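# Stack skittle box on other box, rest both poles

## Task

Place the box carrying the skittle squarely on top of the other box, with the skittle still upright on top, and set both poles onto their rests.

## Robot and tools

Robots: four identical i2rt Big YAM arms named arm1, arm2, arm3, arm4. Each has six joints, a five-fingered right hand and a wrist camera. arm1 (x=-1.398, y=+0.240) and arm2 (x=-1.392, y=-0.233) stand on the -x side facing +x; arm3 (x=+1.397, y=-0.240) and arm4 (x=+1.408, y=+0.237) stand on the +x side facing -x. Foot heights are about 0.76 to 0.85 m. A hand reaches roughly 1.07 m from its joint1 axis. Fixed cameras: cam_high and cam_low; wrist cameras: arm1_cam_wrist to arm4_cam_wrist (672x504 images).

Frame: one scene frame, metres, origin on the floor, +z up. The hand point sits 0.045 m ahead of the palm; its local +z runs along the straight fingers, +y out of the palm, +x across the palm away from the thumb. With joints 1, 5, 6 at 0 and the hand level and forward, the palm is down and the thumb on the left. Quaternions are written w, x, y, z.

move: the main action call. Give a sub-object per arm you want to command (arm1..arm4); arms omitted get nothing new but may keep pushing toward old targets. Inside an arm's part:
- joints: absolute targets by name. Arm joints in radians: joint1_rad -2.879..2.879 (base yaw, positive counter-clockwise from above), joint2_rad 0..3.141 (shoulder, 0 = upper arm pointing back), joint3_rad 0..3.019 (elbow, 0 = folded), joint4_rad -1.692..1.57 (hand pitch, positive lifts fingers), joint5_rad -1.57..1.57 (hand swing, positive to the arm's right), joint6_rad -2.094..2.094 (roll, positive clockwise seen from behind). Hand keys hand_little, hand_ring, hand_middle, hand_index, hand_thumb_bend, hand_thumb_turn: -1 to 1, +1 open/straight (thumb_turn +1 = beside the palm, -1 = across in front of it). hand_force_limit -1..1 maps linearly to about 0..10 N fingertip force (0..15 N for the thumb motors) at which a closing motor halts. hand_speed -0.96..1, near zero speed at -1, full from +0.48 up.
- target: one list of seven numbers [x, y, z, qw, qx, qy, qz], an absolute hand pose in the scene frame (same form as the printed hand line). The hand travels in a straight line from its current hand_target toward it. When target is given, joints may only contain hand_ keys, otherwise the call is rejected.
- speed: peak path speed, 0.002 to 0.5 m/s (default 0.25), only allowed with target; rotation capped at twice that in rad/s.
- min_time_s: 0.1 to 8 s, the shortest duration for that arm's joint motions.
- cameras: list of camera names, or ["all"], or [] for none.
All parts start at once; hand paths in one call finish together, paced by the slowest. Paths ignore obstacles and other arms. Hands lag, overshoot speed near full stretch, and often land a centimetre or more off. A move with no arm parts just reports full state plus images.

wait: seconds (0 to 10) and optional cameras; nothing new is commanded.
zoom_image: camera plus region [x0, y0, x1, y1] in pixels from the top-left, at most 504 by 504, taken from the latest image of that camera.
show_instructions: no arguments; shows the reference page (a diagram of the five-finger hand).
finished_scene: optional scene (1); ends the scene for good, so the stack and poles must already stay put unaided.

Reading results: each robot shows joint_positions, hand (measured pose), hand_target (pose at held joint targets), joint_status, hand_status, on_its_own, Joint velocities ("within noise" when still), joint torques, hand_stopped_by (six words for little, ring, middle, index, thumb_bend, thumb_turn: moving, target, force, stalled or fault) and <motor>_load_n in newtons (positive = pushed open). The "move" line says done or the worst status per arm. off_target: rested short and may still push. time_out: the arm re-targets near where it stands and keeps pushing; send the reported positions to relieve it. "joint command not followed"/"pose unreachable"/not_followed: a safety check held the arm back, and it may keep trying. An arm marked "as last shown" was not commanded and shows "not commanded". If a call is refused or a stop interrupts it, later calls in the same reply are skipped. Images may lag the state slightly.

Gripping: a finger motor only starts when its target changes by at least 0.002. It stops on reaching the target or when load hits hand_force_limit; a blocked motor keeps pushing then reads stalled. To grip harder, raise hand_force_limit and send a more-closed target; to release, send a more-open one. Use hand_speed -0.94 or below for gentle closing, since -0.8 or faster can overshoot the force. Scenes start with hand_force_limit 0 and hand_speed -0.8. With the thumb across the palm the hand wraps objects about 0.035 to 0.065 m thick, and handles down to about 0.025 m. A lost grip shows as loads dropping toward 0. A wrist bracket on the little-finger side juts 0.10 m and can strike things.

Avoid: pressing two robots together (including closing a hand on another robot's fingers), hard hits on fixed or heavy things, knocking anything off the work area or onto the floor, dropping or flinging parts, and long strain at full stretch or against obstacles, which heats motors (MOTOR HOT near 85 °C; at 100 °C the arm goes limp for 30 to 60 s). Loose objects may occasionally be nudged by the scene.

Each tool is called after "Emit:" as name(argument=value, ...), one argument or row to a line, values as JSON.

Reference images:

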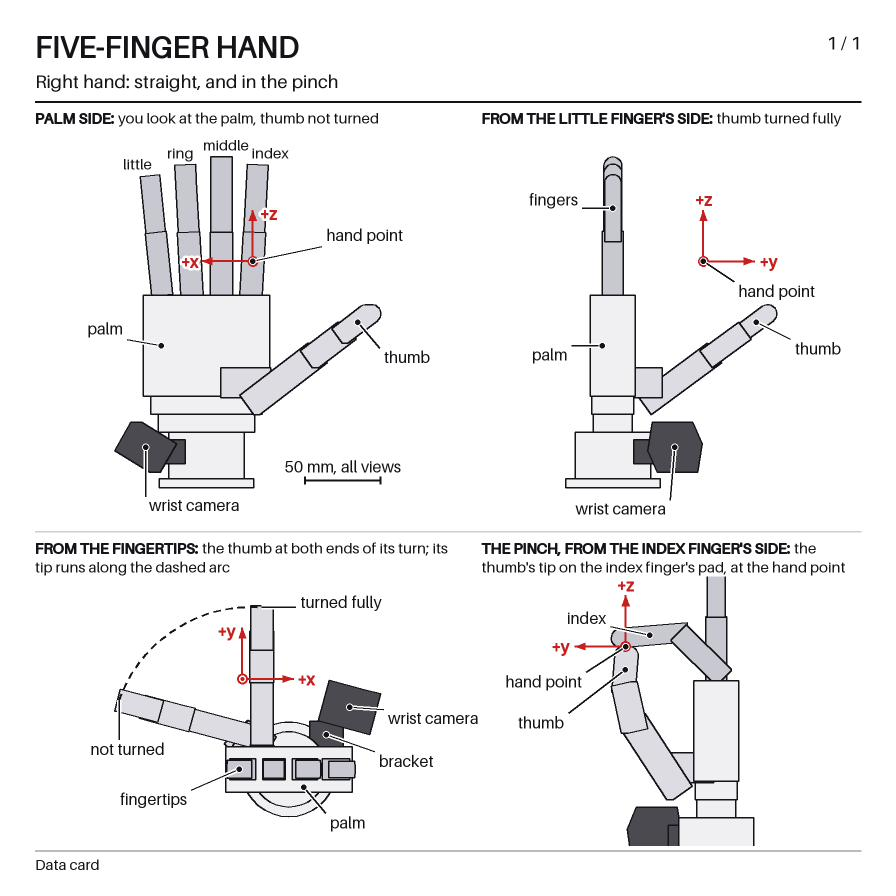

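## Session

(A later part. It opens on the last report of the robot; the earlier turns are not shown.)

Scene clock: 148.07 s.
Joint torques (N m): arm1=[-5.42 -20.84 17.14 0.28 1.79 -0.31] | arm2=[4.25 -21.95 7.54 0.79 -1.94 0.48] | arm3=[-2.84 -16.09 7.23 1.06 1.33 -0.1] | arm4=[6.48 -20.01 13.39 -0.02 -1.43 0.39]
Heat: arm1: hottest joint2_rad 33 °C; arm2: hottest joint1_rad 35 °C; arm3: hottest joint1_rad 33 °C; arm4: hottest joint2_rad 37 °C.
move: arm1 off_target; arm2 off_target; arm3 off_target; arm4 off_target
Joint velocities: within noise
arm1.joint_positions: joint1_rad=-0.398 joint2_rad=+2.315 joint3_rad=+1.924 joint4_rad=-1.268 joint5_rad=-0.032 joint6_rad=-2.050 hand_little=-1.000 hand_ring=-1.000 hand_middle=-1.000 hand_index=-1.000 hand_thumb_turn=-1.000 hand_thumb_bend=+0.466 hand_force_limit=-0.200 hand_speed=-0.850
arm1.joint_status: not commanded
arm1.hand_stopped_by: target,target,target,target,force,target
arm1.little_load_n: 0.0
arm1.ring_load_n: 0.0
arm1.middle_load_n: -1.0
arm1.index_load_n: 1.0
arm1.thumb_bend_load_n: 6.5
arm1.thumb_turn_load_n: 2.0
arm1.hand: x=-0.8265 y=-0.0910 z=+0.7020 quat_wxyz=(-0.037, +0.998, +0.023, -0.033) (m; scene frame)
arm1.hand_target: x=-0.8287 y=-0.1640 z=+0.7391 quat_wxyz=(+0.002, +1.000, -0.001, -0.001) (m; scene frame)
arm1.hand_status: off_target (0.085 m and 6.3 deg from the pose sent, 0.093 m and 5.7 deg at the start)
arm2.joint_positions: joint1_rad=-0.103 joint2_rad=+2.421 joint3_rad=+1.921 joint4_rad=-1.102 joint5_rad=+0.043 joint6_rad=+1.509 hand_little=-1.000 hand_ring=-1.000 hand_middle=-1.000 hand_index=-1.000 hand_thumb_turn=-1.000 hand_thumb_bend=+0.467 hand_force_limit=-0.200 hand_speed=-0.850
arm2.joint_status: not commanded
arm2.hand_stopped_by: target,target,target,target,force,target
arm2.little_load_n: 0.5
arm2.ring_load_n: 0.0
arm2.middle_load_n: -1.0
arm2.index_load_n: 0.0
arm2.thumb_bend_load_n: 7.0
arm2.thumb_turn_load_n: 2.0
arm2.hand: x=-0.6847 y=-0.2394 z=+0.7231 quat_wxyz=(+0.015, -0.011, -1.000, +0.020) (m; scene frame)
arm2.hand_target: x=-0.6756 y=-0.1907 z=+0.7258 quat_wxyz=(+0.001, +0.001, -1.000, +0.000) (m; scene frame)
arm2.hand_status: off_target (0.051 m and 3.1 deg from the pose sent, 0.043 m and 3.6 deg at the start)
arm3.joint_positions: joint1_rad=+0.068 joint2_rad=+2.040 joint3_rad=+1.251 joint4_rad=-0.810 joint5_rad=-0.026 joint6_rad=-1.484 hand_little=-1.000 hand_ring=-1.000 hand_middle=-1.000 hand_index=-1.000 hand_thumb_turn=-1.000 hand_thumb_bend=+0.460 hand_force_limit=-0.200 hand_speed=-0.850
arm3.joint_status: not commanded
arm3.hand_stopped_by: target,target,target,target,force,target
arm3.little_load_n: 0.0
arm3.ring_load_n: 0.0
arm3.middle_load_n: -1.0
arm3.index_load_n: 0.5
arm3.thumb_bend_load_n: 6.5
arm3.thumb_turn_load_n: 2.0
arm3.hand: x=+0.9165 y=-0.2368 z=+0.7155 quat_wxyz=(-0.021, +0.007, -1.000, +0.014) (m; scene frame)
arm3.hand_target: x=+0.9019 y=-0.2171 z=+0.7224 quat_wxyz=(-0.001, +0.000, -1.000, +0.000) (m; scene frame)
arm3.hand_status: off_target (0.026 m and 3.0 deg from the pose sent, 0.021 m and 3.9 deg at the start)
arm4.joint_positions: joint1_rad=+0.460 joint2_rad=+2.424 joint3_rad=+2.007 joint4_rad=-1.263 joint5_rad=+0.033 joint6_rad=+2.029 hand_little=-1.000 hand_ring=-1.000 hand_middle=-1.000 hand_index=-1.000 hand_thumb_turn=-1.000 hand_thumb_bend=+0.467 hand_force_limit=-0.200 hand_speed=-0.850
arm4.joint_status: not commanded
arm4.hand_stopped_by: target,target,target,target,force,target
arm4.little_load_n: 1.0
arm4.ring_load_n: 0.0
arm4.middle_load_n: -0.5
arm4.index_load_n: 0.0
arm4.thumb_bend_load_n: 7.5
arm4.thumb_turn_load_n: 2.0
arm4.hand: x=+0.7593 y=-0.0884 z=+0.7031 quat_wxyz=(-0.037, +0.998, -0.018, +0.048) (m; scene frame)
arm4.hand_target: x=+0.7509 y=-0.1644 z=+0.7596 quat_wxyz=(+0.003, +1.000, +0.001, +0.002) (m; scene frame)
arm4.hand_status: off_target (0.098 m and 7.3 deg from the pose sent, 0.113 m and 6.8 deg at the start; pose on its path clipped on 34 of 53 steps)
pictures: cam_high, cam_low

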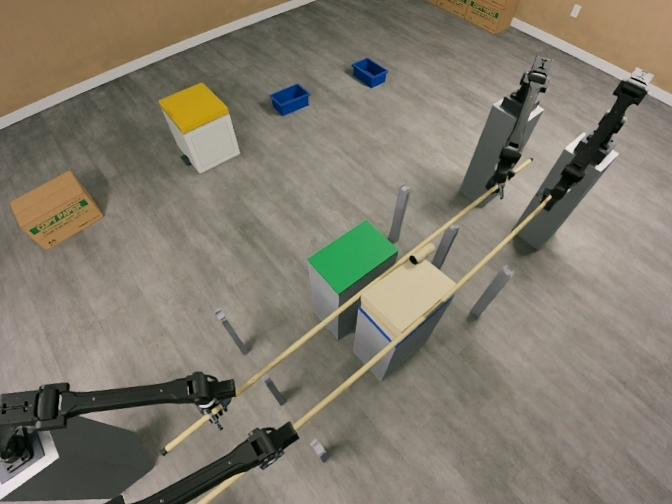

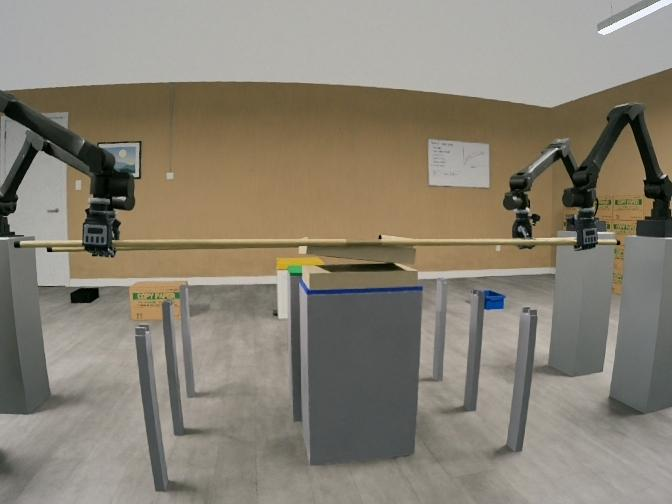

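Emit:
move(
  cameras=["cam_high", "cam_low"],
)

Emit:
zoom_image(
  camera="cam_high",
  region=[390, 230, 460, 300],
)

Emit:
zoom_image(
  camera="cam_low",
  region=[290, 220, 430, 280],
)

Scene clock: 149.97 s.
Joint torques (N m): arm1=[-5.36 -20.78 17.11 0.29 1.79 -0.31] | arm2=[4.31 -21.71 7.82 0.64 -2 0.46] | arm3=[-2.9 -16.09 7.23 1.07 1.33 -0.09] | arm4=[6.42 -20.13 13.27 0.16 -1.43 0.38]
Heat: arm1: hottest joint2_rad 33 °C; arm2: hottest joint1_rad 35 °C; arm3: hottest joint1_rad 33 °C; arm4: hottest joint2_rad 37 °C.
Joint velocities: within noise
arm1.joint_positions: joint1_rad=-0.398 joint2_rad=+2.315 joint3_rad=+1.924 joint4_rad=-1.268 joint5_rad=-0.032 joint6_rad=-2.050 hand_little=-1.000 hand_ring=-1.000 hand_middle=-1.000 hand_index=-1.000 hand_thumb_turn=-1.000 hand_thumb_bend=+0.466 hand_force_limit=-0.200 hand_speed=-0.850
arm1.joint_status: not commanded
arm1.hand_stopped_by: target,target,target,target,force,target
arm1.little_load_n: 0.0
arm1.ring_load_n: 0.0
arm1.middle_load_n: -1.0
arm1.index_load_n: 1.0
arm1.thumb_bend_load_n: 6.0
arm1.thumb_turn_load_n: 2.0
arm1.hand: x=-0.8265 y=-0.0910 z=+0.7020 quat_wxyz=(-0.037, +0.998, +0.023, -0.033) (m; scene frame)
arm1.hand_target: x=-0.8287 y=-0.1640 z=+0.7391 quat_wxyz=(+0.002, +1.000, -0.001, -0.001) (m; scene frame)
arm1.hand_status: off_target (0.085 m and 6.3 deg from the pose sent, 0.093 m and 5.7 deg at the start)
arm2.joint_positions: joint1_rad=-0.103 joint2_rad=+2.421 joint3_rad=+1.921 joint4_rad=-1.102 joint5_rad=+0.043 joint6_rad=+1.509 hand_little=-1.000 hand_ring=-1.000 hand_middle=-1.000 hand_index=-1.000 hand_thumb_turn=-1.000 hand_thumb_bend=+0.467 hand_force_limit=-0.200 hand_speed=-0.850
arm2.joint_status: not commanded
arm2.hand_stopped_by: target,target,target,target,force,target
arm2.little_load_n: 0.5
arm2.ring_load_n: 0.5
arm2.middle_load_n: -1.0
arm2.index_load_n: 0.0
arm2.thumb_bend_load_n: 7.0
arm2.thumb_turn_load_n: 2.0
arm2.hand: x=-0.6847 y=-0.2394 z=+0.7231 quat_wxyz=(+0.015, -0.011, -1.000, +0.020) (m; scene frame)
arm2.hand_target: x=-0.6756 y=-0.1907 z=+0.7258 quat_wxyz=(+0.001, +0.001, -1.000, +0.000) (m; scene frame)
arm2.hand_status: off_target (0.051 m and 3.1 deg from the pose sent, 0.043 m and 3.6 deg at the start)
arm3.joint_positions: joint1_rad=+0.068 joint2_rad=+2.040 joint3_rad=+1.251 joint4_rad=-0.810 joint5_rad=-0.026 joint6_rad=-1.484 hand_little=-1.000 hand_ring=-1.000 hand_middle=-1.000 hand_index=-1.000 hand_thumb_turn=-1.000 hand_thumb_bend=+0.460 hand_force_limit=-0.200 hand_speed=-0.850
arm3.joint_status: not commanded
arm3.hand_stopped_by: target,target,target,target,force,target
arm3.little_load_n: 0.0
arm3.ring_load_n: 0.0
arm3.middle_load_n: -1.0
arm3.index_load_n: 0.5
arm3.thumb_bend_load_n: 6.5
arm3.thumb_turn_load_n: 2.0
arm3.hand: x=+0.9165 y=-0.2368 z=+0.7155 quat_wxyz=(-0.021, +0.007, -1.000, +0.014) (m; scene frame)
arm3.hand_target: x=+0.9019 y=-0.2171 z=+0.7224 quat_wxyz=(-0.001, +0.000, -1.000, +0.000) (m; scene frame)
arm3.hand_status: off_target (0.026 m and 3.0 deg from the pose sent, 0.021 m and 3.9 deg at the start)
arm4.joint_positions: joint1_rad=+0.460 joint2_rad=+2.424 joint3_rad=+2.008 joint4_rad=-1.263 joint5_rad=+0.033 joint6_rad=+2.029 hand_little=-1.000 hand_ring=-1.000 hand_middle=-1.000 hand_index=-1.000 hand_thumb_turn=-1.000 hand_thumb_bend=+0.467 hand_force_limit=-0.200 hand_speed=-0.850
arm4.joint_status: not commanded
arm4.hand_stopped_by: target,target,target,target,force,target
arm4.little_load_n: 1.0
arm4.ring_load_n: 0.0
arm4.middle_load_n: -0.5
arm4.index_load_n: 0.0
arm4.thumb_bend_load_n: 7.5
arm4.thumb_turn_load_n: 1.5
arm4.hand: x=+0.7592 y=-0.0885 z=+0.7032 quat_wxyz=(-0.037, +0.998, -0.019, +0.048) (m; scene frame)
arm4.hand_target: x=+0.7507 y=-0.1644 z=+0.7597 quat_wxyz=(+0.004, +1.000, +0.001, +0.001) (m; scene frame)
arm4.hand_status: off_target (0.098 m and 7.2 deg from the pose sent, 0.113 m and 6.8 deg at the start; pose on its path clipped on 34 of 53 steps)
pictures: cam_high, cam_low

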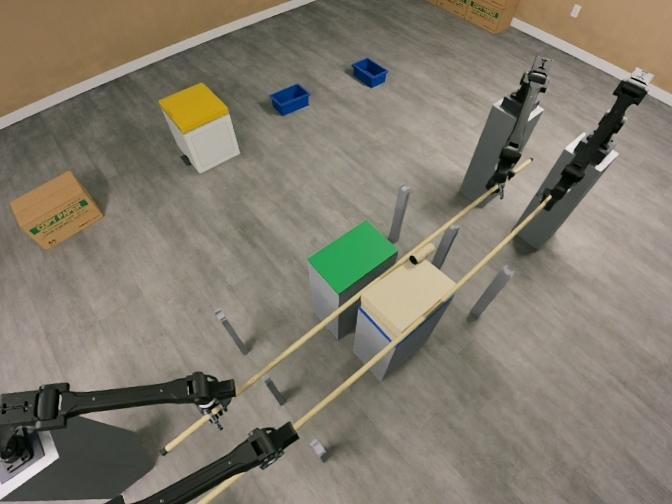

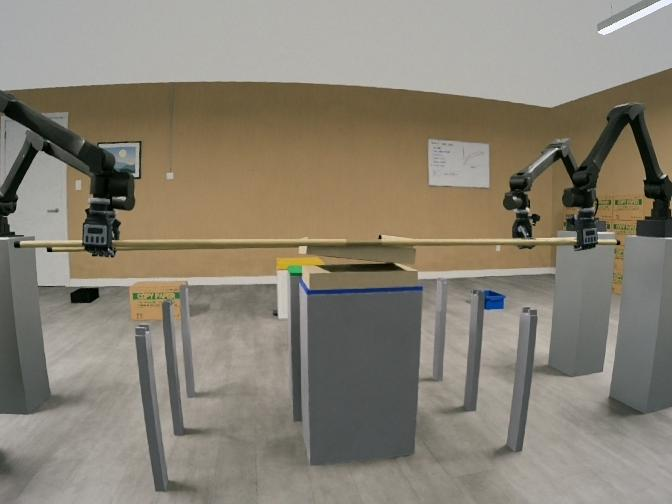

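Scaled by 7.200.

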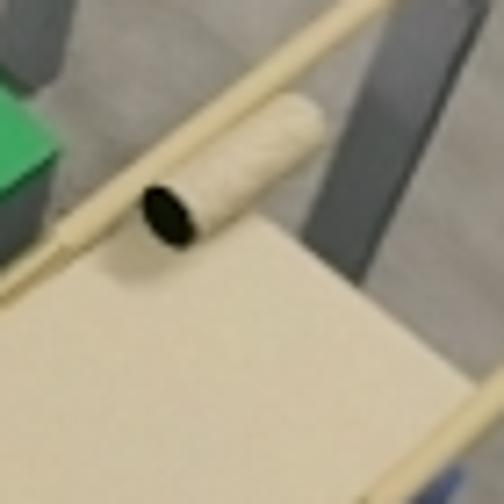

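Scaled by 3.600.

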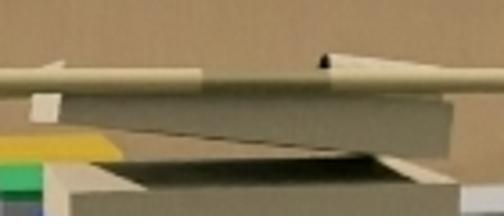

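Emit:
move(
  arm1={"target": [-0.8215, -0.168, 0.727, 0, 1, 0, 0], "speed": 0.02},
  arm2={"target": [-0.673, -0.190, 0.715, 0, 0, -1, 0], "speed": 0.02},
  arm3={"target": [0.901, -0.217, 0.712, 0, 0, -1, 0], "speed": 0.02},
  arm4={"target": [0.742, -0.168, 0.747, 0, 1, 0, 0], "speed": 0.02},
  cameras=["cam_high", "cam_low"],
)

Emit:
zoom_image(
  camera="cam_high",
  region=[390, 230, 460, 300],
)

Emit:
zoom_image(
  camera="cam_low",
  region=[290, 220, 430, 300],
)

Scene clock: 161.43 s.
Joint torques (N m): arm1=[-5.42 -19.96 16.46 0.88 1.74 -0.31] | arm2=[4.31 -21.89 7.97 0.42 -1.97 0.48] | arm3=[-2.78 -15.38 7.21 1.16 1.33 -0.11] | arm4=[6.65 -19.43 13.03 0.69 -1.36 0.4]
Heat: arm1: hottest joint2_rad 34 °C; arm2: hottest joint1_rad 35 °C; arm3: hottest joint1_rad 33 °C; arm4: hottest joint2_rad 37 °C.
move: arm1 off_target; arm2 off_target; arm3 off_target; arm4 off_target
Joint velocities: within noise
arm1.joint_positions: joint1_rad=-0.398 joint2_rad=+2.315 joint3_rad=+1.924 joint4_rad=-1.268 joint5_rad=-0.031 joint6_rad=-2.050 hand_little=-1.000 hand_ring=-1.000 hand_middle=-1.000 hand_index=-1.000 hand_thumb_turn=-1.000 hand_thumb_bend=+0.466 hand_force_limit=-0.200 hand_speed=-0.850
arm1.joint_status: not commanded
arm1.hand_stopped_by: target,target,target,target,force,target
arm1.little_load_n: 0.0
arm1.ring_load_n: 0.5
arm1.middle_load_n: -1.0
arm1.index_load_n: 1.0
arm1.thumb_bend_load_n: 6.0
arm1.thumb_turn_load_n: 1.5
arm1.hand: x=-0.8266 y=-0.0912 z=+0.7021 quat_wxyz=(-0.036, +0.998, +0.023, -0.034) (m; scene frame)
arm1.hand_target: x=-0.8286 y=-0.1641 z=+0.7295 quat_wxyz=(+0.002, +1.000, -0.001, -0.002) (m; scene frame)
arm1.hand_status: off_target (0.081 m and 6.3 deg from the pose sent, 0.081 m and 6.3 deg at the start)
arm2.joint_positions: joint1_rad=-0.104 joint2_rad=+2.435 joint3_rad=+1.915 joint4_rad=-1.080 joint5_rad=+0.044 joint6_rad=+1.509 hand_little=-1.000 hand_ring=-1.000 hand_middle=-1.000 hand_index=-1.000 hand_thumb_turn=-1.000 hand_thumb_bend=+0.467 hand_force_limit=-0.200 hand_speed=-0.850
arm2.joint_status: not commanded
arm2.hand_stopped_by: target,target,target,target,force,target
arm2.little_load_n: 1.0
arm2.ring_load_n: 0.0
arm2.middle_load_n: -1.0
arm2.index_load_n: 0.0
arm2.thumb_bend_load_n: 7.0
arm2.thumb_turn_load_n: 2.0
arm2.hand: x=-0.6850 y=-0.2403 z=+0.7120 quat_wxyz=(+0.014, -0.011, -1.000, +0.020) (m; scene frame)
arm2.hand_target: x=-0.6757 y=-0.1908 z=+0.7156 quat_wxyz=(+0.001, +0.001, -1.000, +0.000) (m; scene frame)
arm2.hand_status: off_target (0.052 m and 3.1 deg from the pose sent, 0.052 m and 3.1 deg at the start)
arm3.joint_positions: joint1_rad=+0.069 joint2_rad=+2.050 joint3_rad=+1.248 joint4_rad=-0.791 joint5_rad=-0.026 joint6_rad=-1.482 hand_little=-1.000 hand_ring=-1.000 hand_middle=-1.000 hand_index=-1.000 hand_thumb_turn=-1.000 hand_thumb_bend=+0.460 hand_force_limit=-0.200 hand_speed=-0.850
arm3.joint_status: not commanded
arm3.hand_stopped_by: target,target,target,target,force,target
arm3.little_load_n: 0.0
arm3.ring_load_n: 0.0
arm3.middle_load_n: -1.0
arm3.index_load_n: 0.5
arm3.thumb_bend_load_n: 6.5
arm3.thumb_turn_load_n: 2.0
arm3.hand: x=+0.9155 y=-0.2376 z=+0.7094 quat_wxyz=(-0.018, +0.007, -1.000, +0.014) (m; scene frame)
arm3.hand_target: x=+0.9019 y=-0.2171 z=+0.7124 quat_wxyz=(-0.001, +0.000, -1.000, +0.000) (m; scene frame)
arm3.hand_status: off_target (0.025 m and 2.8 deg from the pose sent, 0.025 m and 3.0 deg at the start)
arm4.joint_positions: joint1_rad=+0.460 joint2_rad=+2.424 joint3_rad=+2.008 joint4_rad=-1.263 joint5_rad=+0.031 joint6_rad=+2.030 hand_little=-1.000 hand_ring=-1.000 hand_middle=-1.000 hand_index=-1.000 hand_thumb_turn=-1.000 hand_thumb_bend=+0.467 hand_force_limit=-0.200 hand_speed=-0.850
arm4.joint_status: not commanded
arm4.hand_stopped_by: target,target,target,target,force,target
arm4.little_load_n: 1.0
arm4.ring_load_n: 0.0
arm4.middle_load_n: -0.5
arm4.index_load_n: 0.0
arm4.thumb_bend_load_n: 7.5
arm4.thumb_turn_load_n: 1.5
arm4.hand: x=+0.7592 y=-0.0888 z=+0.7033 quat_wxyz=(-0.036, +0.998, -0.019, +0.048) (m; scene frame)
arm4.hand_target: x=+0.7507 y=-0.1646 z=+0.7503 quat_wxyz=(+0.003, +1.000, +0.001, +0.002) (m; scene frame)
arm4.hand_status: off_target (0.092 m and 7.2 deg from the pose sent, 0.092 m and 7.3 deg at the start)
pictures: cam_high, cam_low

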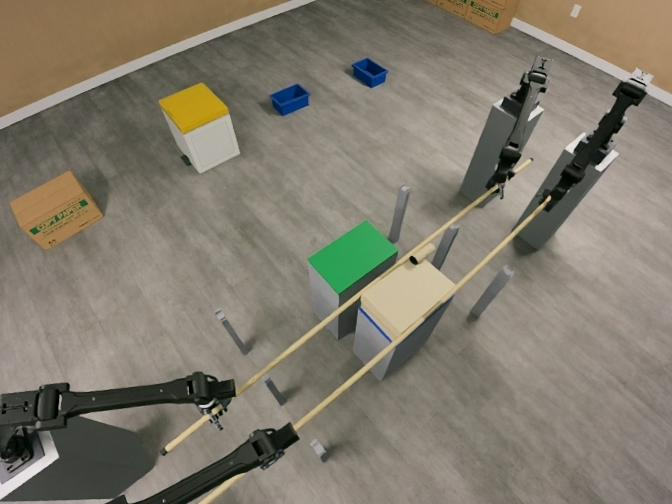

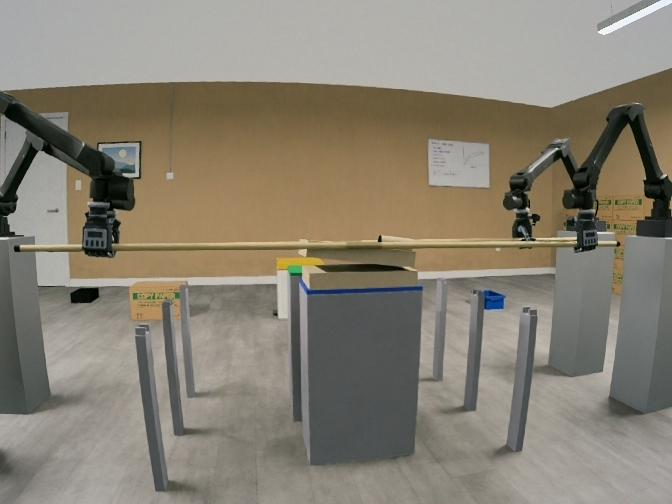

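Scaled by 7.200.

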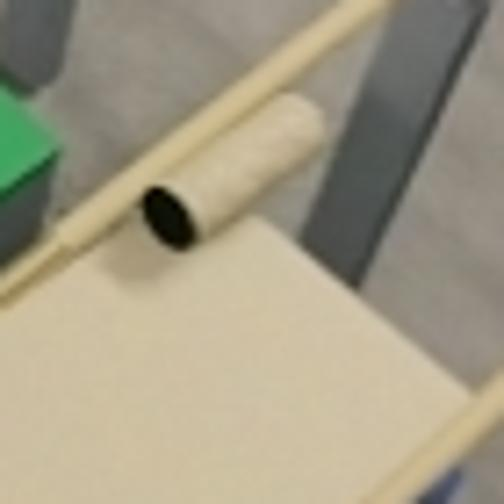

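Scaled by 3.600.

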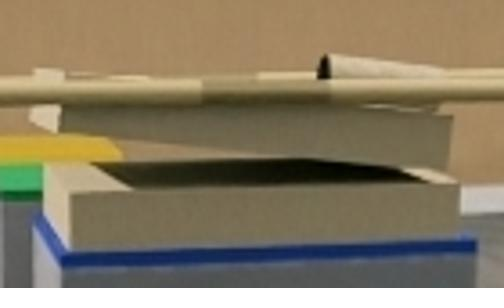

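Emit:
move(
  arm1={"target": [-0.8215, -0.168, 0.714, 0, 1, 0, 0], "speed": 0.02},
  arm4={"target": [0.742, -0.168, 0.734, 0, 1, 0, 0], "speed": 0.02},
  cameras=["cam_high", "cam_low"],
)

Emit:
zoom_image(
  camera="cam_low",
  region=[290, 220, 430, 300],
)

Scene clock: 163.40 s.
Joint torques (N m): arm1=[-5.25 -19.43 15.6 1.47 1.7 -0.32] | arm2=[4.01 -22.07 7.87 0.49 -2.01 0.47] | arm3=[-2.78 -15.38 7.2 1.06 1.32 -0.11] | arm4=[6.48 -18.02 12.6 1.18 -1.31 0.4]
Heat: arm1: hottest joint2_rad 34 °C; arm2: hottest joint1_rad 35 °C; arm3: hottest joint1_rad 33 °C; arm4: hottest joint2_rad 37 °C.
move: arm1 off_target; arm4 off_target
Joint velocities: within noise
arm1.joint_positions: joint1_rad=-0.399 joint2_rad=+2.323 joint3_rad=+1.924 joint4_rad=-1.263 joint5_rad=-0.029 joint6_rad=-2.050 hand_little=-1.000 hand_ring=-1.000 hand_middle=-1.000 hand_index=-1.000 hand_thumb_turn=-1.000 hand_thumb_bend=+0.466 hand_force_limit=-0.200 hand_speed=-0.850
arm1.joint_status: not commanded
arm1.hand_stopped_by: target,target,target,target,force,target
arm1.little_load_n: 0.0
arm1.ring_load_n: 0.0
arm1.middle_load_n: -1.0
arm1.index_load_n: 1.0
arm1.thumb_bend_load_n: 6.0
arm1.thumb_turn_load_n: 1.5
arm1.hand: x=-0.8271 y=-0.0920 z=+0.6972 quat_wxyz=(-0.036, +0.998, +0.023, -0.035) (m; scene frame)
arm1.hand_target: x=-0.8284 y=-0.1642 z=+0.7169 quat_wxyz=(+0.002, +1.000, -0.001, -0.002) (m; scene frame)
arm1.hand_status: off_target (0.078 m and 6.3 deg from the pose sent, 0.078 m and 6.3 deg at the start)
arm2, arm3: as last shown
arm2.joint_positions: joint1_rad=-0.105 joint2_rad=+2.436 joint3_rad=+1.915 joint4_rad=-1.080 joint5_rad=+0.045 joint6_rad=+1.508 hand_little=-1.000 hand_ring=-1.000 hand_middle=-1.000 hand_index=-1.000 hand_thumb_turn=-1.000 hand_thumb_bend=+0.467 hand_force_limit=-0.200 hand_speed=-0.850
arm2.thumb_bend_load_n: 7.5
arm2.thumb_turn_load_n: 2.5
arm2.hand: x=-0.6853 y=-0.2412 z=+0.7111 quat_wxyz=(+0.014, -0.012, -1.000, +0.021) (m; scene frame)
arm2.hand_target: x=-0.6757 y=-0.1908 z=+0.7157 quat_wxyz=(+0.001, +0.001, -1.000, +0.000) (m; scene frame)
arm3.joint_positions: joint1_rad=+0.070 joint2_rad=+2.050 joint3_rad=+1.248 joint4_rad=-0.790 joint5_rad=-0.026 joint6_rad=-1.482 hand_little=-1.000 hand_ring=-1.000 hand_middle=-1.000 hand_index=-1.000 hand_thumb_turn=-1.000 hand_thumb_bend=+0.460 hand_force_limit=-0.200 hand_speed=-0.850
arm3.index_load_n: 0.0
arm3.thumb_turn_load_n: 2.5
arm3.hand: x=+0.9151 y=-0.2380 z=+0.7093 quat_wxyz=(-0.017, +0.008, -1.000, +0.015) (m; scene frame)
arm3.hand_target: x=+0.9020 y=-0.2173 z=+0.7124 quat_wxyz=(-0.001, +0.000, -1.000, +0.000) (m; scene frame)
arm4.joint_positions: joint1_rad=+0.461 joint2_rad=+2.426 joint3_rad=+2.008 joint4_rad=-1.256 joint5_rad=+0.031 joint6_rad=+2.030 hand_little=-1.000 hand_ring=-1.000 hand_middle=-1.000 hand_index=-1.000 hand_thumb_turn=-1.000 hand_thumb_bend=+0.467 hand_force_limit=-0.200 hand_speed=-0.850
arm4.joint_status: not commanded
arm4.hand_stopped_by: target,target,target,target,force,target
arm4.little_load_n: 0.5
arm4.ring_load_n: 0.0
arm4.middle_load_n: -0.5
arm4.index_load_n: 0.0
arm4.thumb_bend_load_n: 7.5
arm4.thumb_turn_load_n: 2.0
arm4.hand: x=+0.7582 y=-0.0903 z=+0.7024 quat_wxyz=(-0.035, +0.998, -0.019, +0.046) (m; scene frame)
arm4.hand_target: x=+0.7502 y=-0.1648 z=+0.7378 quat_wxyz=(+0.003, +1.000, +0.001, +0.001) (m; scene frame)
arm4.hand_status: off_target (0.085 m and 6.9 deg from the pose sent, 0.087 m and 7.3 deg at the start)
pictures: cam_high, cam_low

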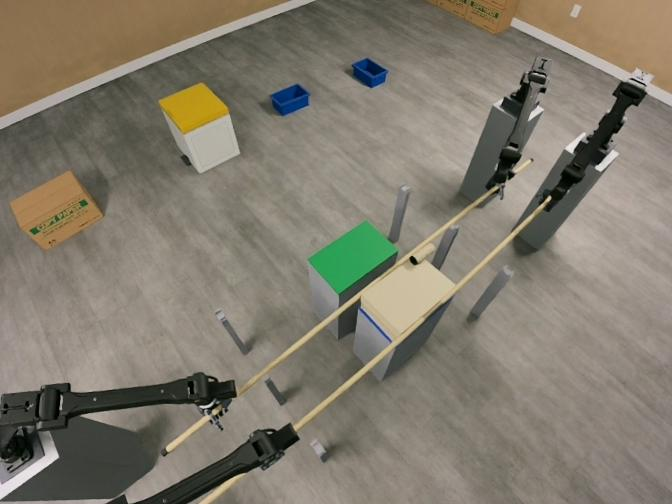

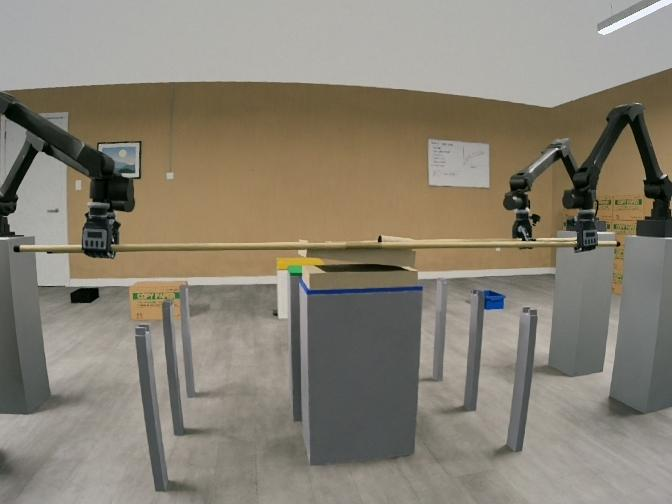

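Scaled by 3.600.

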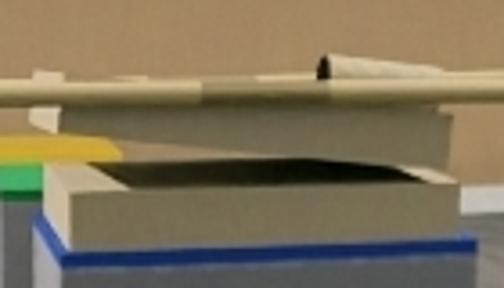

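Emit:
move(
  arm1={"target": [-0.8215, -0.140, 0.712, 0, 1, 0, 0], "speed": 0.02},
  arm2={"target": [-0.673, -0.203, 0.714, 0, 0, -1, 0], "speed": 0.02},
  arm3={"target": [0.901, -0.221, 0.712, 0, 0, -1, 0], "speed": 0.02},
  arm4={"target": [0.742, -0.138, 0.732, 0, 1, 0, 0], "speed": 0.02},
  cameras=["cam_high", "cam_low"],
)

Emit:
zoom_image(
  camera="cam_low",
  region=[290, 220, 430, 300],
)

Emit:
zoom_image(
  camera="cam_high",
  region=[340, 230, 480, 370],
)

Scene clock: 166.83 s.
Joint torques (N m): arm1=[-2.55 -21.13 11.19 2.21 1.36 0.04] | arm2=[4.19 -21.42 8.25 0.13 -1.94 0.36] | arm3=[-2.61 -15.33 7.32 1.05 1.32 -0.09] | arm4=[3.19 -19.84 8.9 1.94 -1.04 0.14]
Heat: arm1: hottest joint2_rad 34 °C; arm2: hottest joint1_rad 35 °C; arm3: hottest joint1_rad 33 °C; arm4: hottest joint2_rad 37 °C.
move: arm1 off_target; arm2 off_target; arm3 off_target; arm4 off_target
Joint velocities: arm1=[-0.015 0.005 -0.007 -0.012 -0.154 -0.037] | arm2=[within noise] | arm3=[within noise] | arm4=[within noise]
arm1.joint_positions: joint1_rad=-0.399 joint2_rad=+2.323 joint3_rad=+1.924 joint4_rad=-1.256 joint5_rad=-0.024 joint6_rad=-2.047 hand_little=-1.000 hand_ring=-1.000 hand_middle=-1.000 hand_index=-1.000 hand_thumb_turn=-1.000 hand_thumb_bend=+0.466 hand_force_limit=-0.200 hand_speed=-0.850
arm1.joint_status: not commanded
arm1.hand_stopped_by: target,target,target,target,force,target
arm1.little_load_n: 0.0
arm1.ring_load_n: 0.0
arm1.middle_load_n: -1.0
arm1.index_load_n: 0.5
arm1.thumb_bend_load_n: 6.0
arm1.thumb_turn_load_n: 1.5
arm1.hand: x=-0.8261 y=-0.0937 z=+0.6974 quat_wxyz=(-0.032, +0.999, +0.021, -0.033) (m; scene frame)
arm1.hand_target: x=-0.8242 y=-0.1387 z=+0.7134 quat_wxyz=(+0.001, +1.000, -0.001, -0.001) (m; scene frame)
arm1.hand_status: off_target (0.049 m and 5.9 deg from the pose sent, 0.050 m and 6.3 deg at the start)
arm2.joint_positions: joint1_rad=-0.113 joint2_rad=+2.439 joint3_rad=+1.915 joint4_rad=-1.077 joint5_rad=+0.044 joint6_rad=+1.498 hand_little=-1.000 hand_ring=-1.000 hand_middle=-1.000 hand_index=-1.000 hand_thumb_turn=-1.000 hand_thumb_bend=+0.467 hand_force_limit=-0.200 hand_speed=-0.850
arm2.joint_status: not commanded
arm2.hand_stopped_by: target,target,target,target,force,target
arm2.little_load_n: 0.5
arm2.ring_load_n: 0.0
arm2.middle_load_n: -1.0
arm2.index_load_n: 0.0
arm2.thumb_bend_load_n: 7.0
arm2.thumb_turn_load_n: 2.5
arm2.hand: x=-0.6858 y=-0.2462 z=+0.7094 quat_wxyz=(+0.014, -0.010, -1.000, +0.020) (m; scene frame)
arm2.hand_target: x=-0.6752 y=-0.2034 z=+0.7145 quat_wxyz=(+0.001, +0.001, -1.000, +0.000) (m; scene frame)
arm2.hand_status: off_target (0.045 m and 3.1 deg from the pose sent, 0.040 m and 3.2 deg at the start)
arm3.joint_positions: joint1_rad=+0.074 joint2_rad=+2.050 joint3_rad=+1.248 joint4_rad=-0.789 joint5_rad=-0.026 joint6_rad=-1.478 hand_little=-1.000 hand_ring=-1.000 hand_middle=-1.000 hand_index=-1.000 hand_thumb_turn=-1.000 hand_thumb_bend=+0.460 hand_force_limit=-0.200 hand_speed=-0.850
arm3.joint_status: not commanded
arm3.hand_stopped_by: target,target,target,target,force,target
arm3.little_load_n: 0.0
arm3.ring_load_n: 0.0
arm3.middle_load_n: -1.0
arm3.index_load_n: 0.5
arm3.thumb_bend_load_n: 6.5
arm3.thumb_turn_load_n: 2.0
arm3.hand: x=+0.9151 y=-0.2404 z=+0.7093 quat_wxyz=(-0.017, +0.008, -1.000, +0.014) (m; scene frame)
arm3.hand_target: x=+0.9019 y=-0.2211 z=+0.7124 quat_wxyz=(-0.001, +0.000, -1.000, +0.000) (m; scene frame)
arm3.hand_status: off_target (0.024 m and 2.7 deg from the pose sent, 0.022 m and 2.7 deg at the start)
arm4.joint_positions: joint1_rad=+0.461 joint2_rad=+2.426 joint3_rad=+2.008 joint4_rad=-1.248 joint5_rad=+0.028 joint6_rad=+2.020 hand_little=-1.000 hand_ring=-1.000 hand_middle=-1.000 hand_index=-1.000 hand_thumb_turn=-1.000 hand_thumb_bend=+0.467 hand_force_limit=-0.200 hand_speed=-0.850
arm4.joint_status: not commanded
arm4.hand_stopped_by: target,target,target,target,force,target
arm4.little_load_n: 0.5
arm4.ring_load_n: 0.0
arm4.middle_load_n: -0.5
arm4.index_load_n: 0.0
arm4.thumb_bend_load_n: 7.5
arm4.thumb_turn_load_n: 1.5
arm4.hand: x=+0.7570 y=-0.0920 z=+0.7027 quat_wxyz=(-0.031, +0.998, -0.014, +0.043) (m; scene frame)
arm4.hand_target: x=+0.7453 y=-0.1369 z=+0.7341 quat_wxyz=(+0.001, +1.000, +0.001, +0.001) (m; scene frame)
arm4.hand_status: off_target (0.057 m and 6.3 deg from the pose sent, 0.059 m and 6.9 deg at the start)
pictures: cam_high, cam_low

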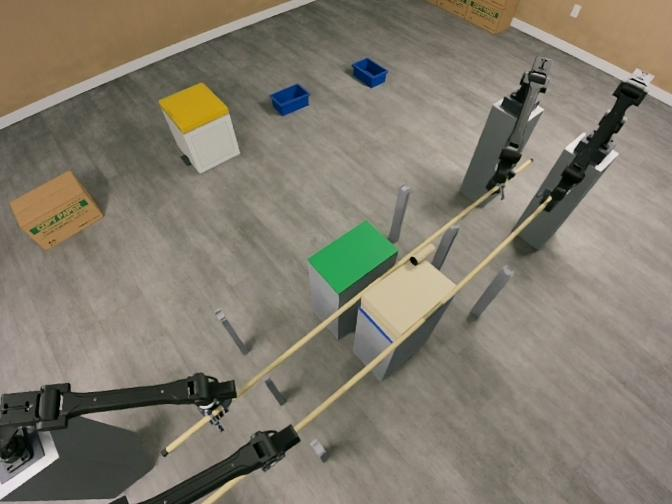

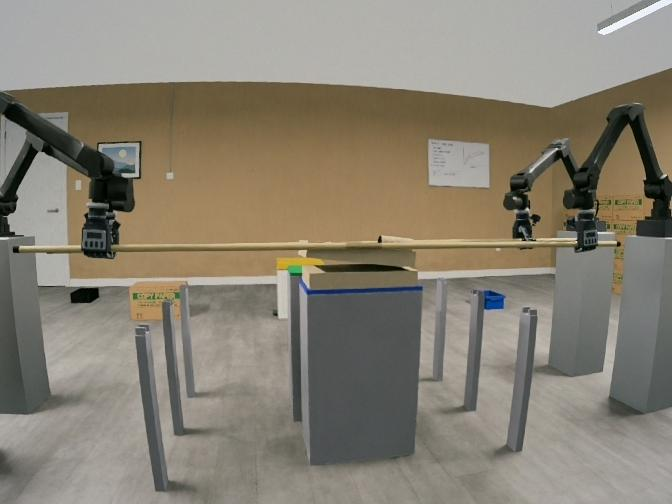

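Scaled by 3.600.

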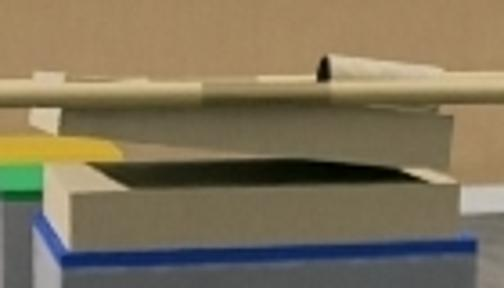

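Scaled by 3.600.

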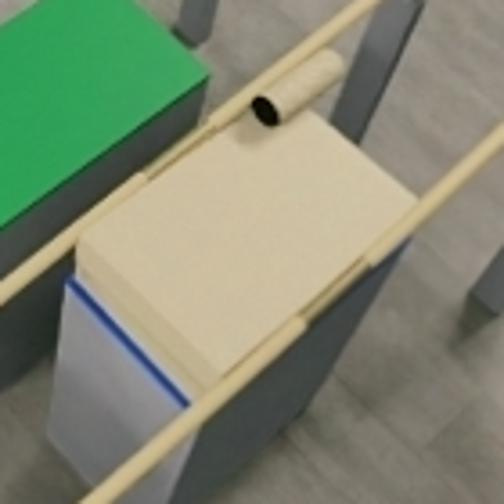

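Emit:
move(
  arm1={"target": [-0.8215, -0.124, 0.712, 0, 1, 0, 0], "speed": 0.02},
  arm2={"target": [-0.673, -0.218, 0.714, 0, 0, -1, 0], "speed": 0.02},
  arm3={"target": [0.901, -0.226, 0.712, 0, 0, -1, 0], "speed": 0.02},
  arm4={"target": [0.742, -0.122, 0.732, 0, 1, 0, 0], "speed": 0.02},
  cameras=["cam_high", "cam_low"],
)

Emit:
zoom_image(
  camera="cam_low",
  region=[290, 220, 430, 300],
)

Emit:
zoom_image(
  camera="cam_high",
  region=[340, 230, 480, 370],
)

Scene clock: 168.83 s.
Joint torques (N m): arm1=[-1.08 -22.36 10.52 1.48 1.16 0.18] | arm2=[1.9 -20.95 8.72 0.2 -1.61 0.26] | arm3=[-2.26 -15.33 7.49 0.85 1.26 -0.06] | arm4=[2.08 -20.95 7.82 1.26 -0.99 0.05]
Heat: arm1: hottest joint2_rad 34 °C; arm2: hottest joint1_rad 35 °C; arm3: hottest joint1_rad 33 °C; arm4: hottest joint2_rad 37 °C.
move: arm1 off_target; arm2 off_target; arm3 off_target; arm4 off_target
Joint velocities: within noise
arm1.joint_positions: joint1_rad=-0.398 joint2_rad=+2.323 joint3_rad=+1.898 joint4_rad=-1.219 joint5_rad=-0.021 joint6_rad=-2.040 hand_little=-1.000 hand_ring=-1.000 hand_middle=-1.000 hand_index=-1.000 hand_thumb_turn=-1.000 hand_thumb_bend=+0.466 hand_force_limit=-0.200 hand_speed=-0.850
arm1.joint_status: not commanded
arm1.hand_stopped_by: target,target,target,target,force,target
arm1.little_load_n: 0.0
arm1.ring_load_n: 0.0
arm1.middle_load_n: -0.5
arm1.index_load_n: 0.5
arm1.thumb_bend_load_n: 6.0
arm1.thumb_turn_load_n: 2.0
arm1.hand: x=-0.8274 y=-0.0928 z=+0.6882 quat_wxyz=(-0.029, +0.999, +0.018, -0.029) (m; scene frame)
arm1.hand_target: x=-0.8228 y=-0.1232 z=+0.7125 quat_wxyz=(+0.000, +1.000, -0.001, -0.001) (m; scene frame)
arm1.hand_status: off_target (0.040 m and 5.1 deg from the pose sent, 0.034 m and 5.8 deg at the start)
arm2.joint_positions: joint1_rad=-0.120 joint2_rad=+2.440 joint3_rad=+1.915 joint4_rad=-1.077 joint5_rad=+0.036 joint6_rad=+1.487 hand_little=-1.000 hand_ring=-1.000 hand_middle=-1.000 hand_index=-1.000 hand_thumb_turn=-1.000 hand_thumb_bend=+0.467 hand_force_limit=-0.200 hand_speed=-0.850
arm2.joint_status: not commanded
arm2.hand_stopped_by: target,target,target,target,force,target
arm2.little_load_n: 1.0
arm2.ring_load_n: 0.0
arm2.middle_load_n: -1.5
arm2.index_load_n: 0.0
arm2.thumb_bend_load_n: 7.0
arm2.thumb_turn_load_n: 2.0
arm2.hand: x=-0.6868 y=-0.2492 z=+0.7088 quat_wxyz=(+0.015, -0.009, -1.000, +0.016) (m; scene frame)
arm2.hand_target: x=-0.6745 y=-0.2182 z=+0.7145 quat_wxyz=(+0.000, +0.000, -1.000, +0.000) (m; scene frame)
arm2.hand_status: off_target (0.035 m and 2.7 deg from the pose sent, 0.031 m and 3.0 deg at the start)
arm3.joint_positions: joint1_rad=+0.079 joint2_rad=+2.050 joint3_rad=+1.248 joint4_rad=-0.785 joint5_rad=-0.024 joint6_rad=-1.471 hand_little=-1.000 hand_ring=-1.000 hand_middle=-1.000 hand_index=-1.000 hand_thumb_turn=-1.000 hand_thumb_bend=+0.460 hand_force_limit=-0.200 hand_speed=-0.850
arm3.joint_status: not commanded
arm3.hand_stopped_by: target,target,target,target,force,target
arm3.little_load_n: 0.0
arm3.ring_load_n: 0.0
arm3.middle_load_n: -1.5
arm3.index_load_n: 0.0
arm3.thumb_bend_load_n: 6.5
arm3.thumb_turn_load_n: 2.0
arm3.hand: x=+0.9146 y=-0.2426 z=+0.7093 quat_wxyz=(-0.015, +0.007, -1.000, +0.014) (m; scene frame)
arm3.hand_target: x=+0.9018 y=-0.2260 z=+0.7123 quat_wxyz=(+0.000, +0.000, -1.000, +0.000) (m; scene frame)
arm3.hand_status: off_target (0.022 m and 2.5 deg from the pose sent, 0.020 m and 2.7 deg at the start)
arm4.joint_positions: joint1_rad=+0.459 joint2_rad=+2.426 joint3_rad=+1.989 joint4_rad=-1.213 joint5_rad=+0.028 joint6_rad=+2.012 hand_little=-1.000 hand_ring=-1.000 hand_middle=-1.000 hand_index=-1.000 hand_thumb_turn=-1.000 hand_thumb_bend=+0.467 hand_force_limit=-0.200 hand_speed=-0.850
arm4.joint_status: not commanded
arm4.hand_stopped_by: target,target,target,target,force,target
arm4.little_load_n: 0.5
arm4.ring_load_n: 0.0
arm4.middle_load_n: -0.5
arm4.index_load_n: 0.0
arm4.thumb_bend_load_n: 7.5
arm4.thumb_turn_load_n: 1.5
arm4.hand: x=+0.7553 y=-0.0914 z=+0.6967 quat_wxyz=(-0.028, +0.999, -0.011, +0.036) (m; scene frame)
arm4.hand_target: x=+0.7437 y=-0.1213 z=+0.7329 quat_wxyz=(+0.000, +1.000, +0.001, +0.000) (m; scene frame)
arm4.hand_status: off_target (0.049 m and 5.3 deg from the pose sent, 0.045 m and 6.3 deg at the start)
pictures: cam_high, cam_low

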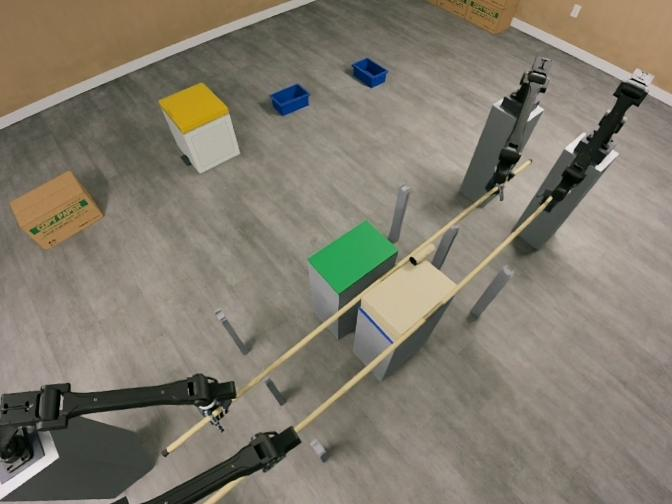

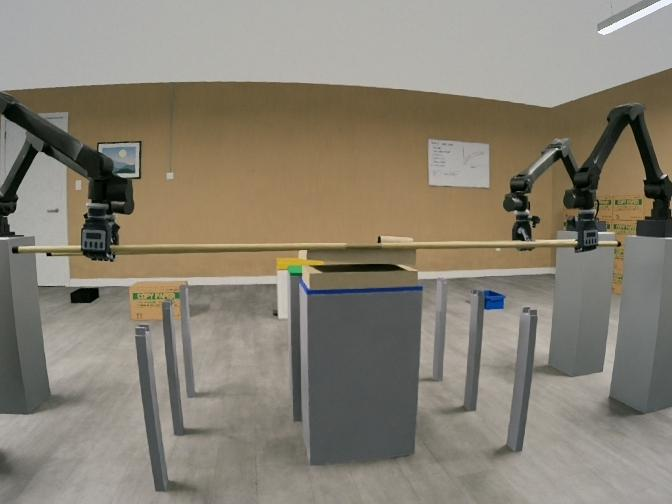

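Scaled by 3.600.

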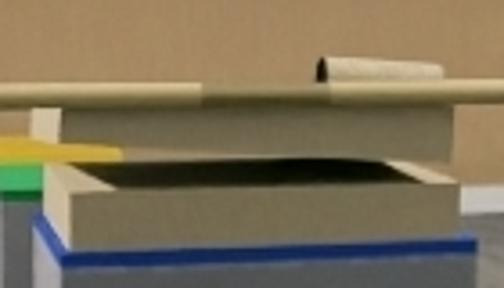

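Scaled by 3.600.

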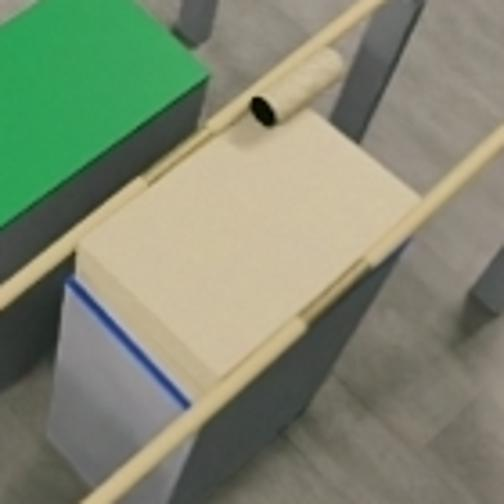

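Emit:
move(
  arm1={"target": [-0.8215, -0.112, 0.710, 0, 1, 0, 0], "speed": 0.02},
  arm2={"target": [-0.673, -0.230, 0.712, 0, 0, -1, 0], "speed": 0.02},
  arm3={"target": [0.901, -0.231, 0.710, 0, 0, -1, 0], "speed": 0.02},
  arm4={"target": [0.742, -0.110, 0.728, 0, 1, 0, 0], "speed": 0.02},
  cameras=["cam_high", "cam_low"],
)

Emit:
zoom_image(
  camera="cam_low",
  region=[290, 220, 430, 300],
)

Emit:
zoom_image(
  camera="cam_high",
  region=[340, 230, 480, 370],
)

Scene clock: 171.00 s.
Joint torques (N m): arm1=[-0.38 -22.89 10 1.16 0.97 0.25] | arm2=[1.96 -21.07 9.24 0.32 -1.16 0.23] | arm3=[-1.79 -15.21 7.61 0.8 1.03 0.01] | arm4=[1.26 -21.42 7.34 0.88 -0.93 -0.01]
Heat: arm1: hottest joint2_rad 33 °C; arm2: hottest joint1_rad 35 °C; arm3: hottest joint1_rad 33 °C; arm4: hottest joint2_rad 37 °C.
move: arm1 off_target; arm2 off_target; arm3 off_target; arm4 off_target
Joint velocities: within noise
arm1.joint_positions: joint1_rad=-0.392 joint2_rad=+2.322 joint3_rad=+1.876 joint4_rad=-1.193 joint5_rad=-0.016 joint6_rad=-2.029 hand_little=-1.000 hand_ring=-1.000 hand_middle=-1.000 hand_index=-1.000 hand_thumb_turn=-1.000 hand_thumb_bend=+0.466 hand_force_limit=-0.200 hand_speed=-0.850
arm1.joint_status: not commanded
arm1.hand_stopped_by: target,target,target,target,force,target
arm1.little_load_n: 0.0
arm1.ring_load_n: 0.0
arm1.middle_load_n: -1.0
arm1.index_load_n: 0.5
arm1.thumb_bend_load_n: 6.0
arm1.thumb_turn_load_n: 2.0
arm1.hand: x=-0.8282 y=-0.0891 z=+0.6815 quat_wxyz=(-0.025, +0.999, +0.016, -0.028) (m; scene frame)
arm1.hand_target: x=-0.8224 y=-0.1114 z=+0.7101 quat_wxyz=(+0.000, +1.000, +0.000, +0.000) (m; scene frame)
arm1.hand_status: off_target (0.037 m and 4.7 deg from the pose sent, 0.029 m and 5.1 deg at the start)
arm2.joint_positions: joint1_rad=-0.122 joint2_rad=+2.445 joint3_rad=+1.915 joint4_rad=-1.075 joint5_rad=+0.027 joint6_rad=+1.480 hand_little=-1.000 hand_ring=-1.000 hand_middle=-1.000 hand_index=-1.000 hand_thumb_turn=-1.000 hand_thumb_bend=+0.467 hand_force_limit=-0.200 hand_speed=-0.850
arm2.joint_status: not commanded
arm2.hand_stopped_by: target,target,target,target,force,target
arm2.little_load_n: 0.5
arm2.ring_load_n: 0.0
arm2.middle_load_n: -0.5
arm2.index_load_n: 0.0
arm2.thumb_bend_load_n: 7.5
arm2.thumb_turn_load_n: 2.0
arm2.hand: x=-0.6879 y=-0.2489 z=+0.7060 quat_wxyz=(+0.016, -0.006, -1.000, +0.011) (m; scene frame)
arm2.hand_target: x=-0.6738 y=-0.2301 z=+0.7124 quat_wxyz=(+0.000, +0.000, -1.000, +0.000) (m; scene frame)
arm2.hand_status: off_target (0.025 m and 2.4 deg from the pose sent, 0.024 m and 2.6 deg at the start)
arm3.joint_positions: joint1_rad=+0.080 joint2_rad=+2.052 joint3_rad=+1.248 joint4_rad=-0.780 joint5_rad=-0.018 joint6_rad=-1.466 hand_little=-1.000 hand_ring=-1.000 hand_middle=-1.000 hand_index=-1.000 hand_thumb_turn=-1.000 hand_thumb_bend=+0.460 hand_force_limit=-0.200 hand_speed=-0.850
arm3.joint_status: not commanded
arm3.hand_stopped_by: target,target,target,target,force,target
arm3.little_load_n: 0.0
arm3.ring_load_n: 0.0
arm3.middle_load_n: -1.0
arm3.index_load_n: 0.5
arm3.thumb_bend_load_n: 6.5
arm3.thumb_turn_load_n: 2.0
arm3.hand: x=+0.9139 y=-0.2424 z=+0.7085 quat_wxyz=(-0.013, +0.005, -1.000, +0.011) (m; scene frame)
arm3.hand_target: x=+0.9015 y=-0.2310 z=+0.7103 quat_wxyz=(+0.000, +0.000, -1.000, +0.000) (m; scene frame)
arm3.hand_status: off_target (0.017 m and 2.1 deg from the pose sent, 0.018 m and 2.5 deg at the start)
arm4.joint_positions: joint1_rad=+0.452 joint2_rad=+2.426 joint3_rad=+1.968 joint4_rad=-1.181 joint5_rad=+0.027 joint6_rad=+2.001 hand_little=-1.000 hand_ring=-1.000 hand_middle=-1.000 hand_index=-1.000 hand_thumb_turn=-1.000 hand_thumb_bend=+0.467 hand_force_limit=-0.200 hand_speed=-0.850
arm4.joint_status: not commanded
arm4.hand_stopped_by: target,target,target,target,force,target
arm4.little_load_n: 0.5
arm4.ring_load_n: 0.0
arm4.middle_load_n: -1.0
arm4.index_load_n: 0.0
arm4.thumb_bend_load_n: 7.5
arm4.thumb_turn_load_n: 1.5
arm4.hand: x=+0.7545 y=-0.0869 z=+0.6897 quat_wxyz=(-0.025, +0.999, -0.009, +0.031) (m; scene frame)
arm4.hand_target: x=+0.7431 y=-0.1094 z=+0.7283 quat_wxyz=(+0.000, +1.000, +0.000, +0.000) (m; scene frame)
arm4.hand_status: off_target (0.046 m and 4.7 deg from the pose sent, 0.039 m and 5.4 deg at the start)
pictures: cam_high, cam_low

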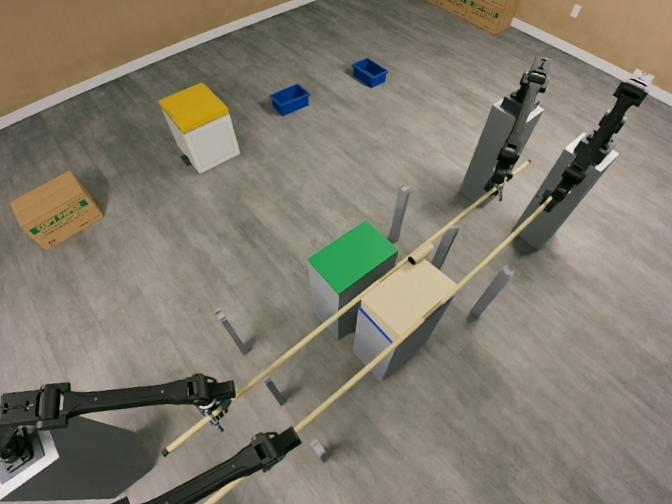

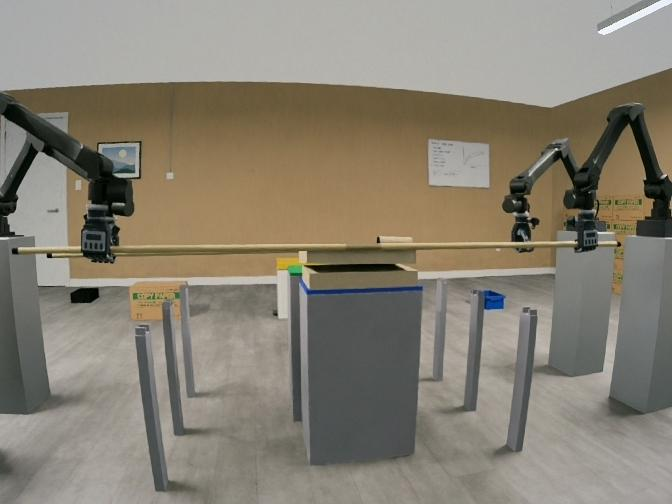

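Scaled by 3.600.

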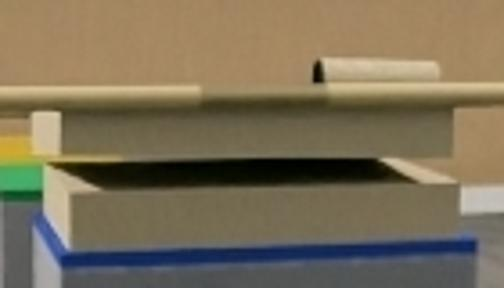

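Scaled by 3.600.

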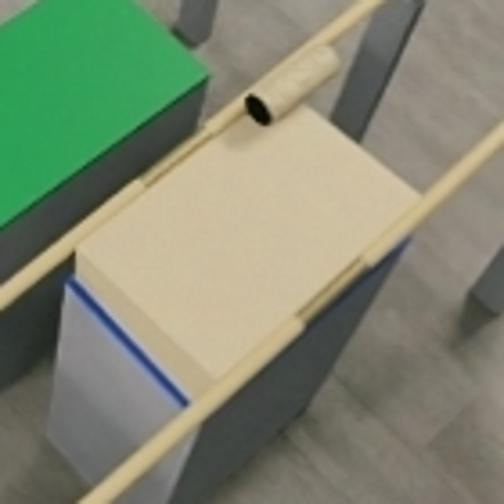

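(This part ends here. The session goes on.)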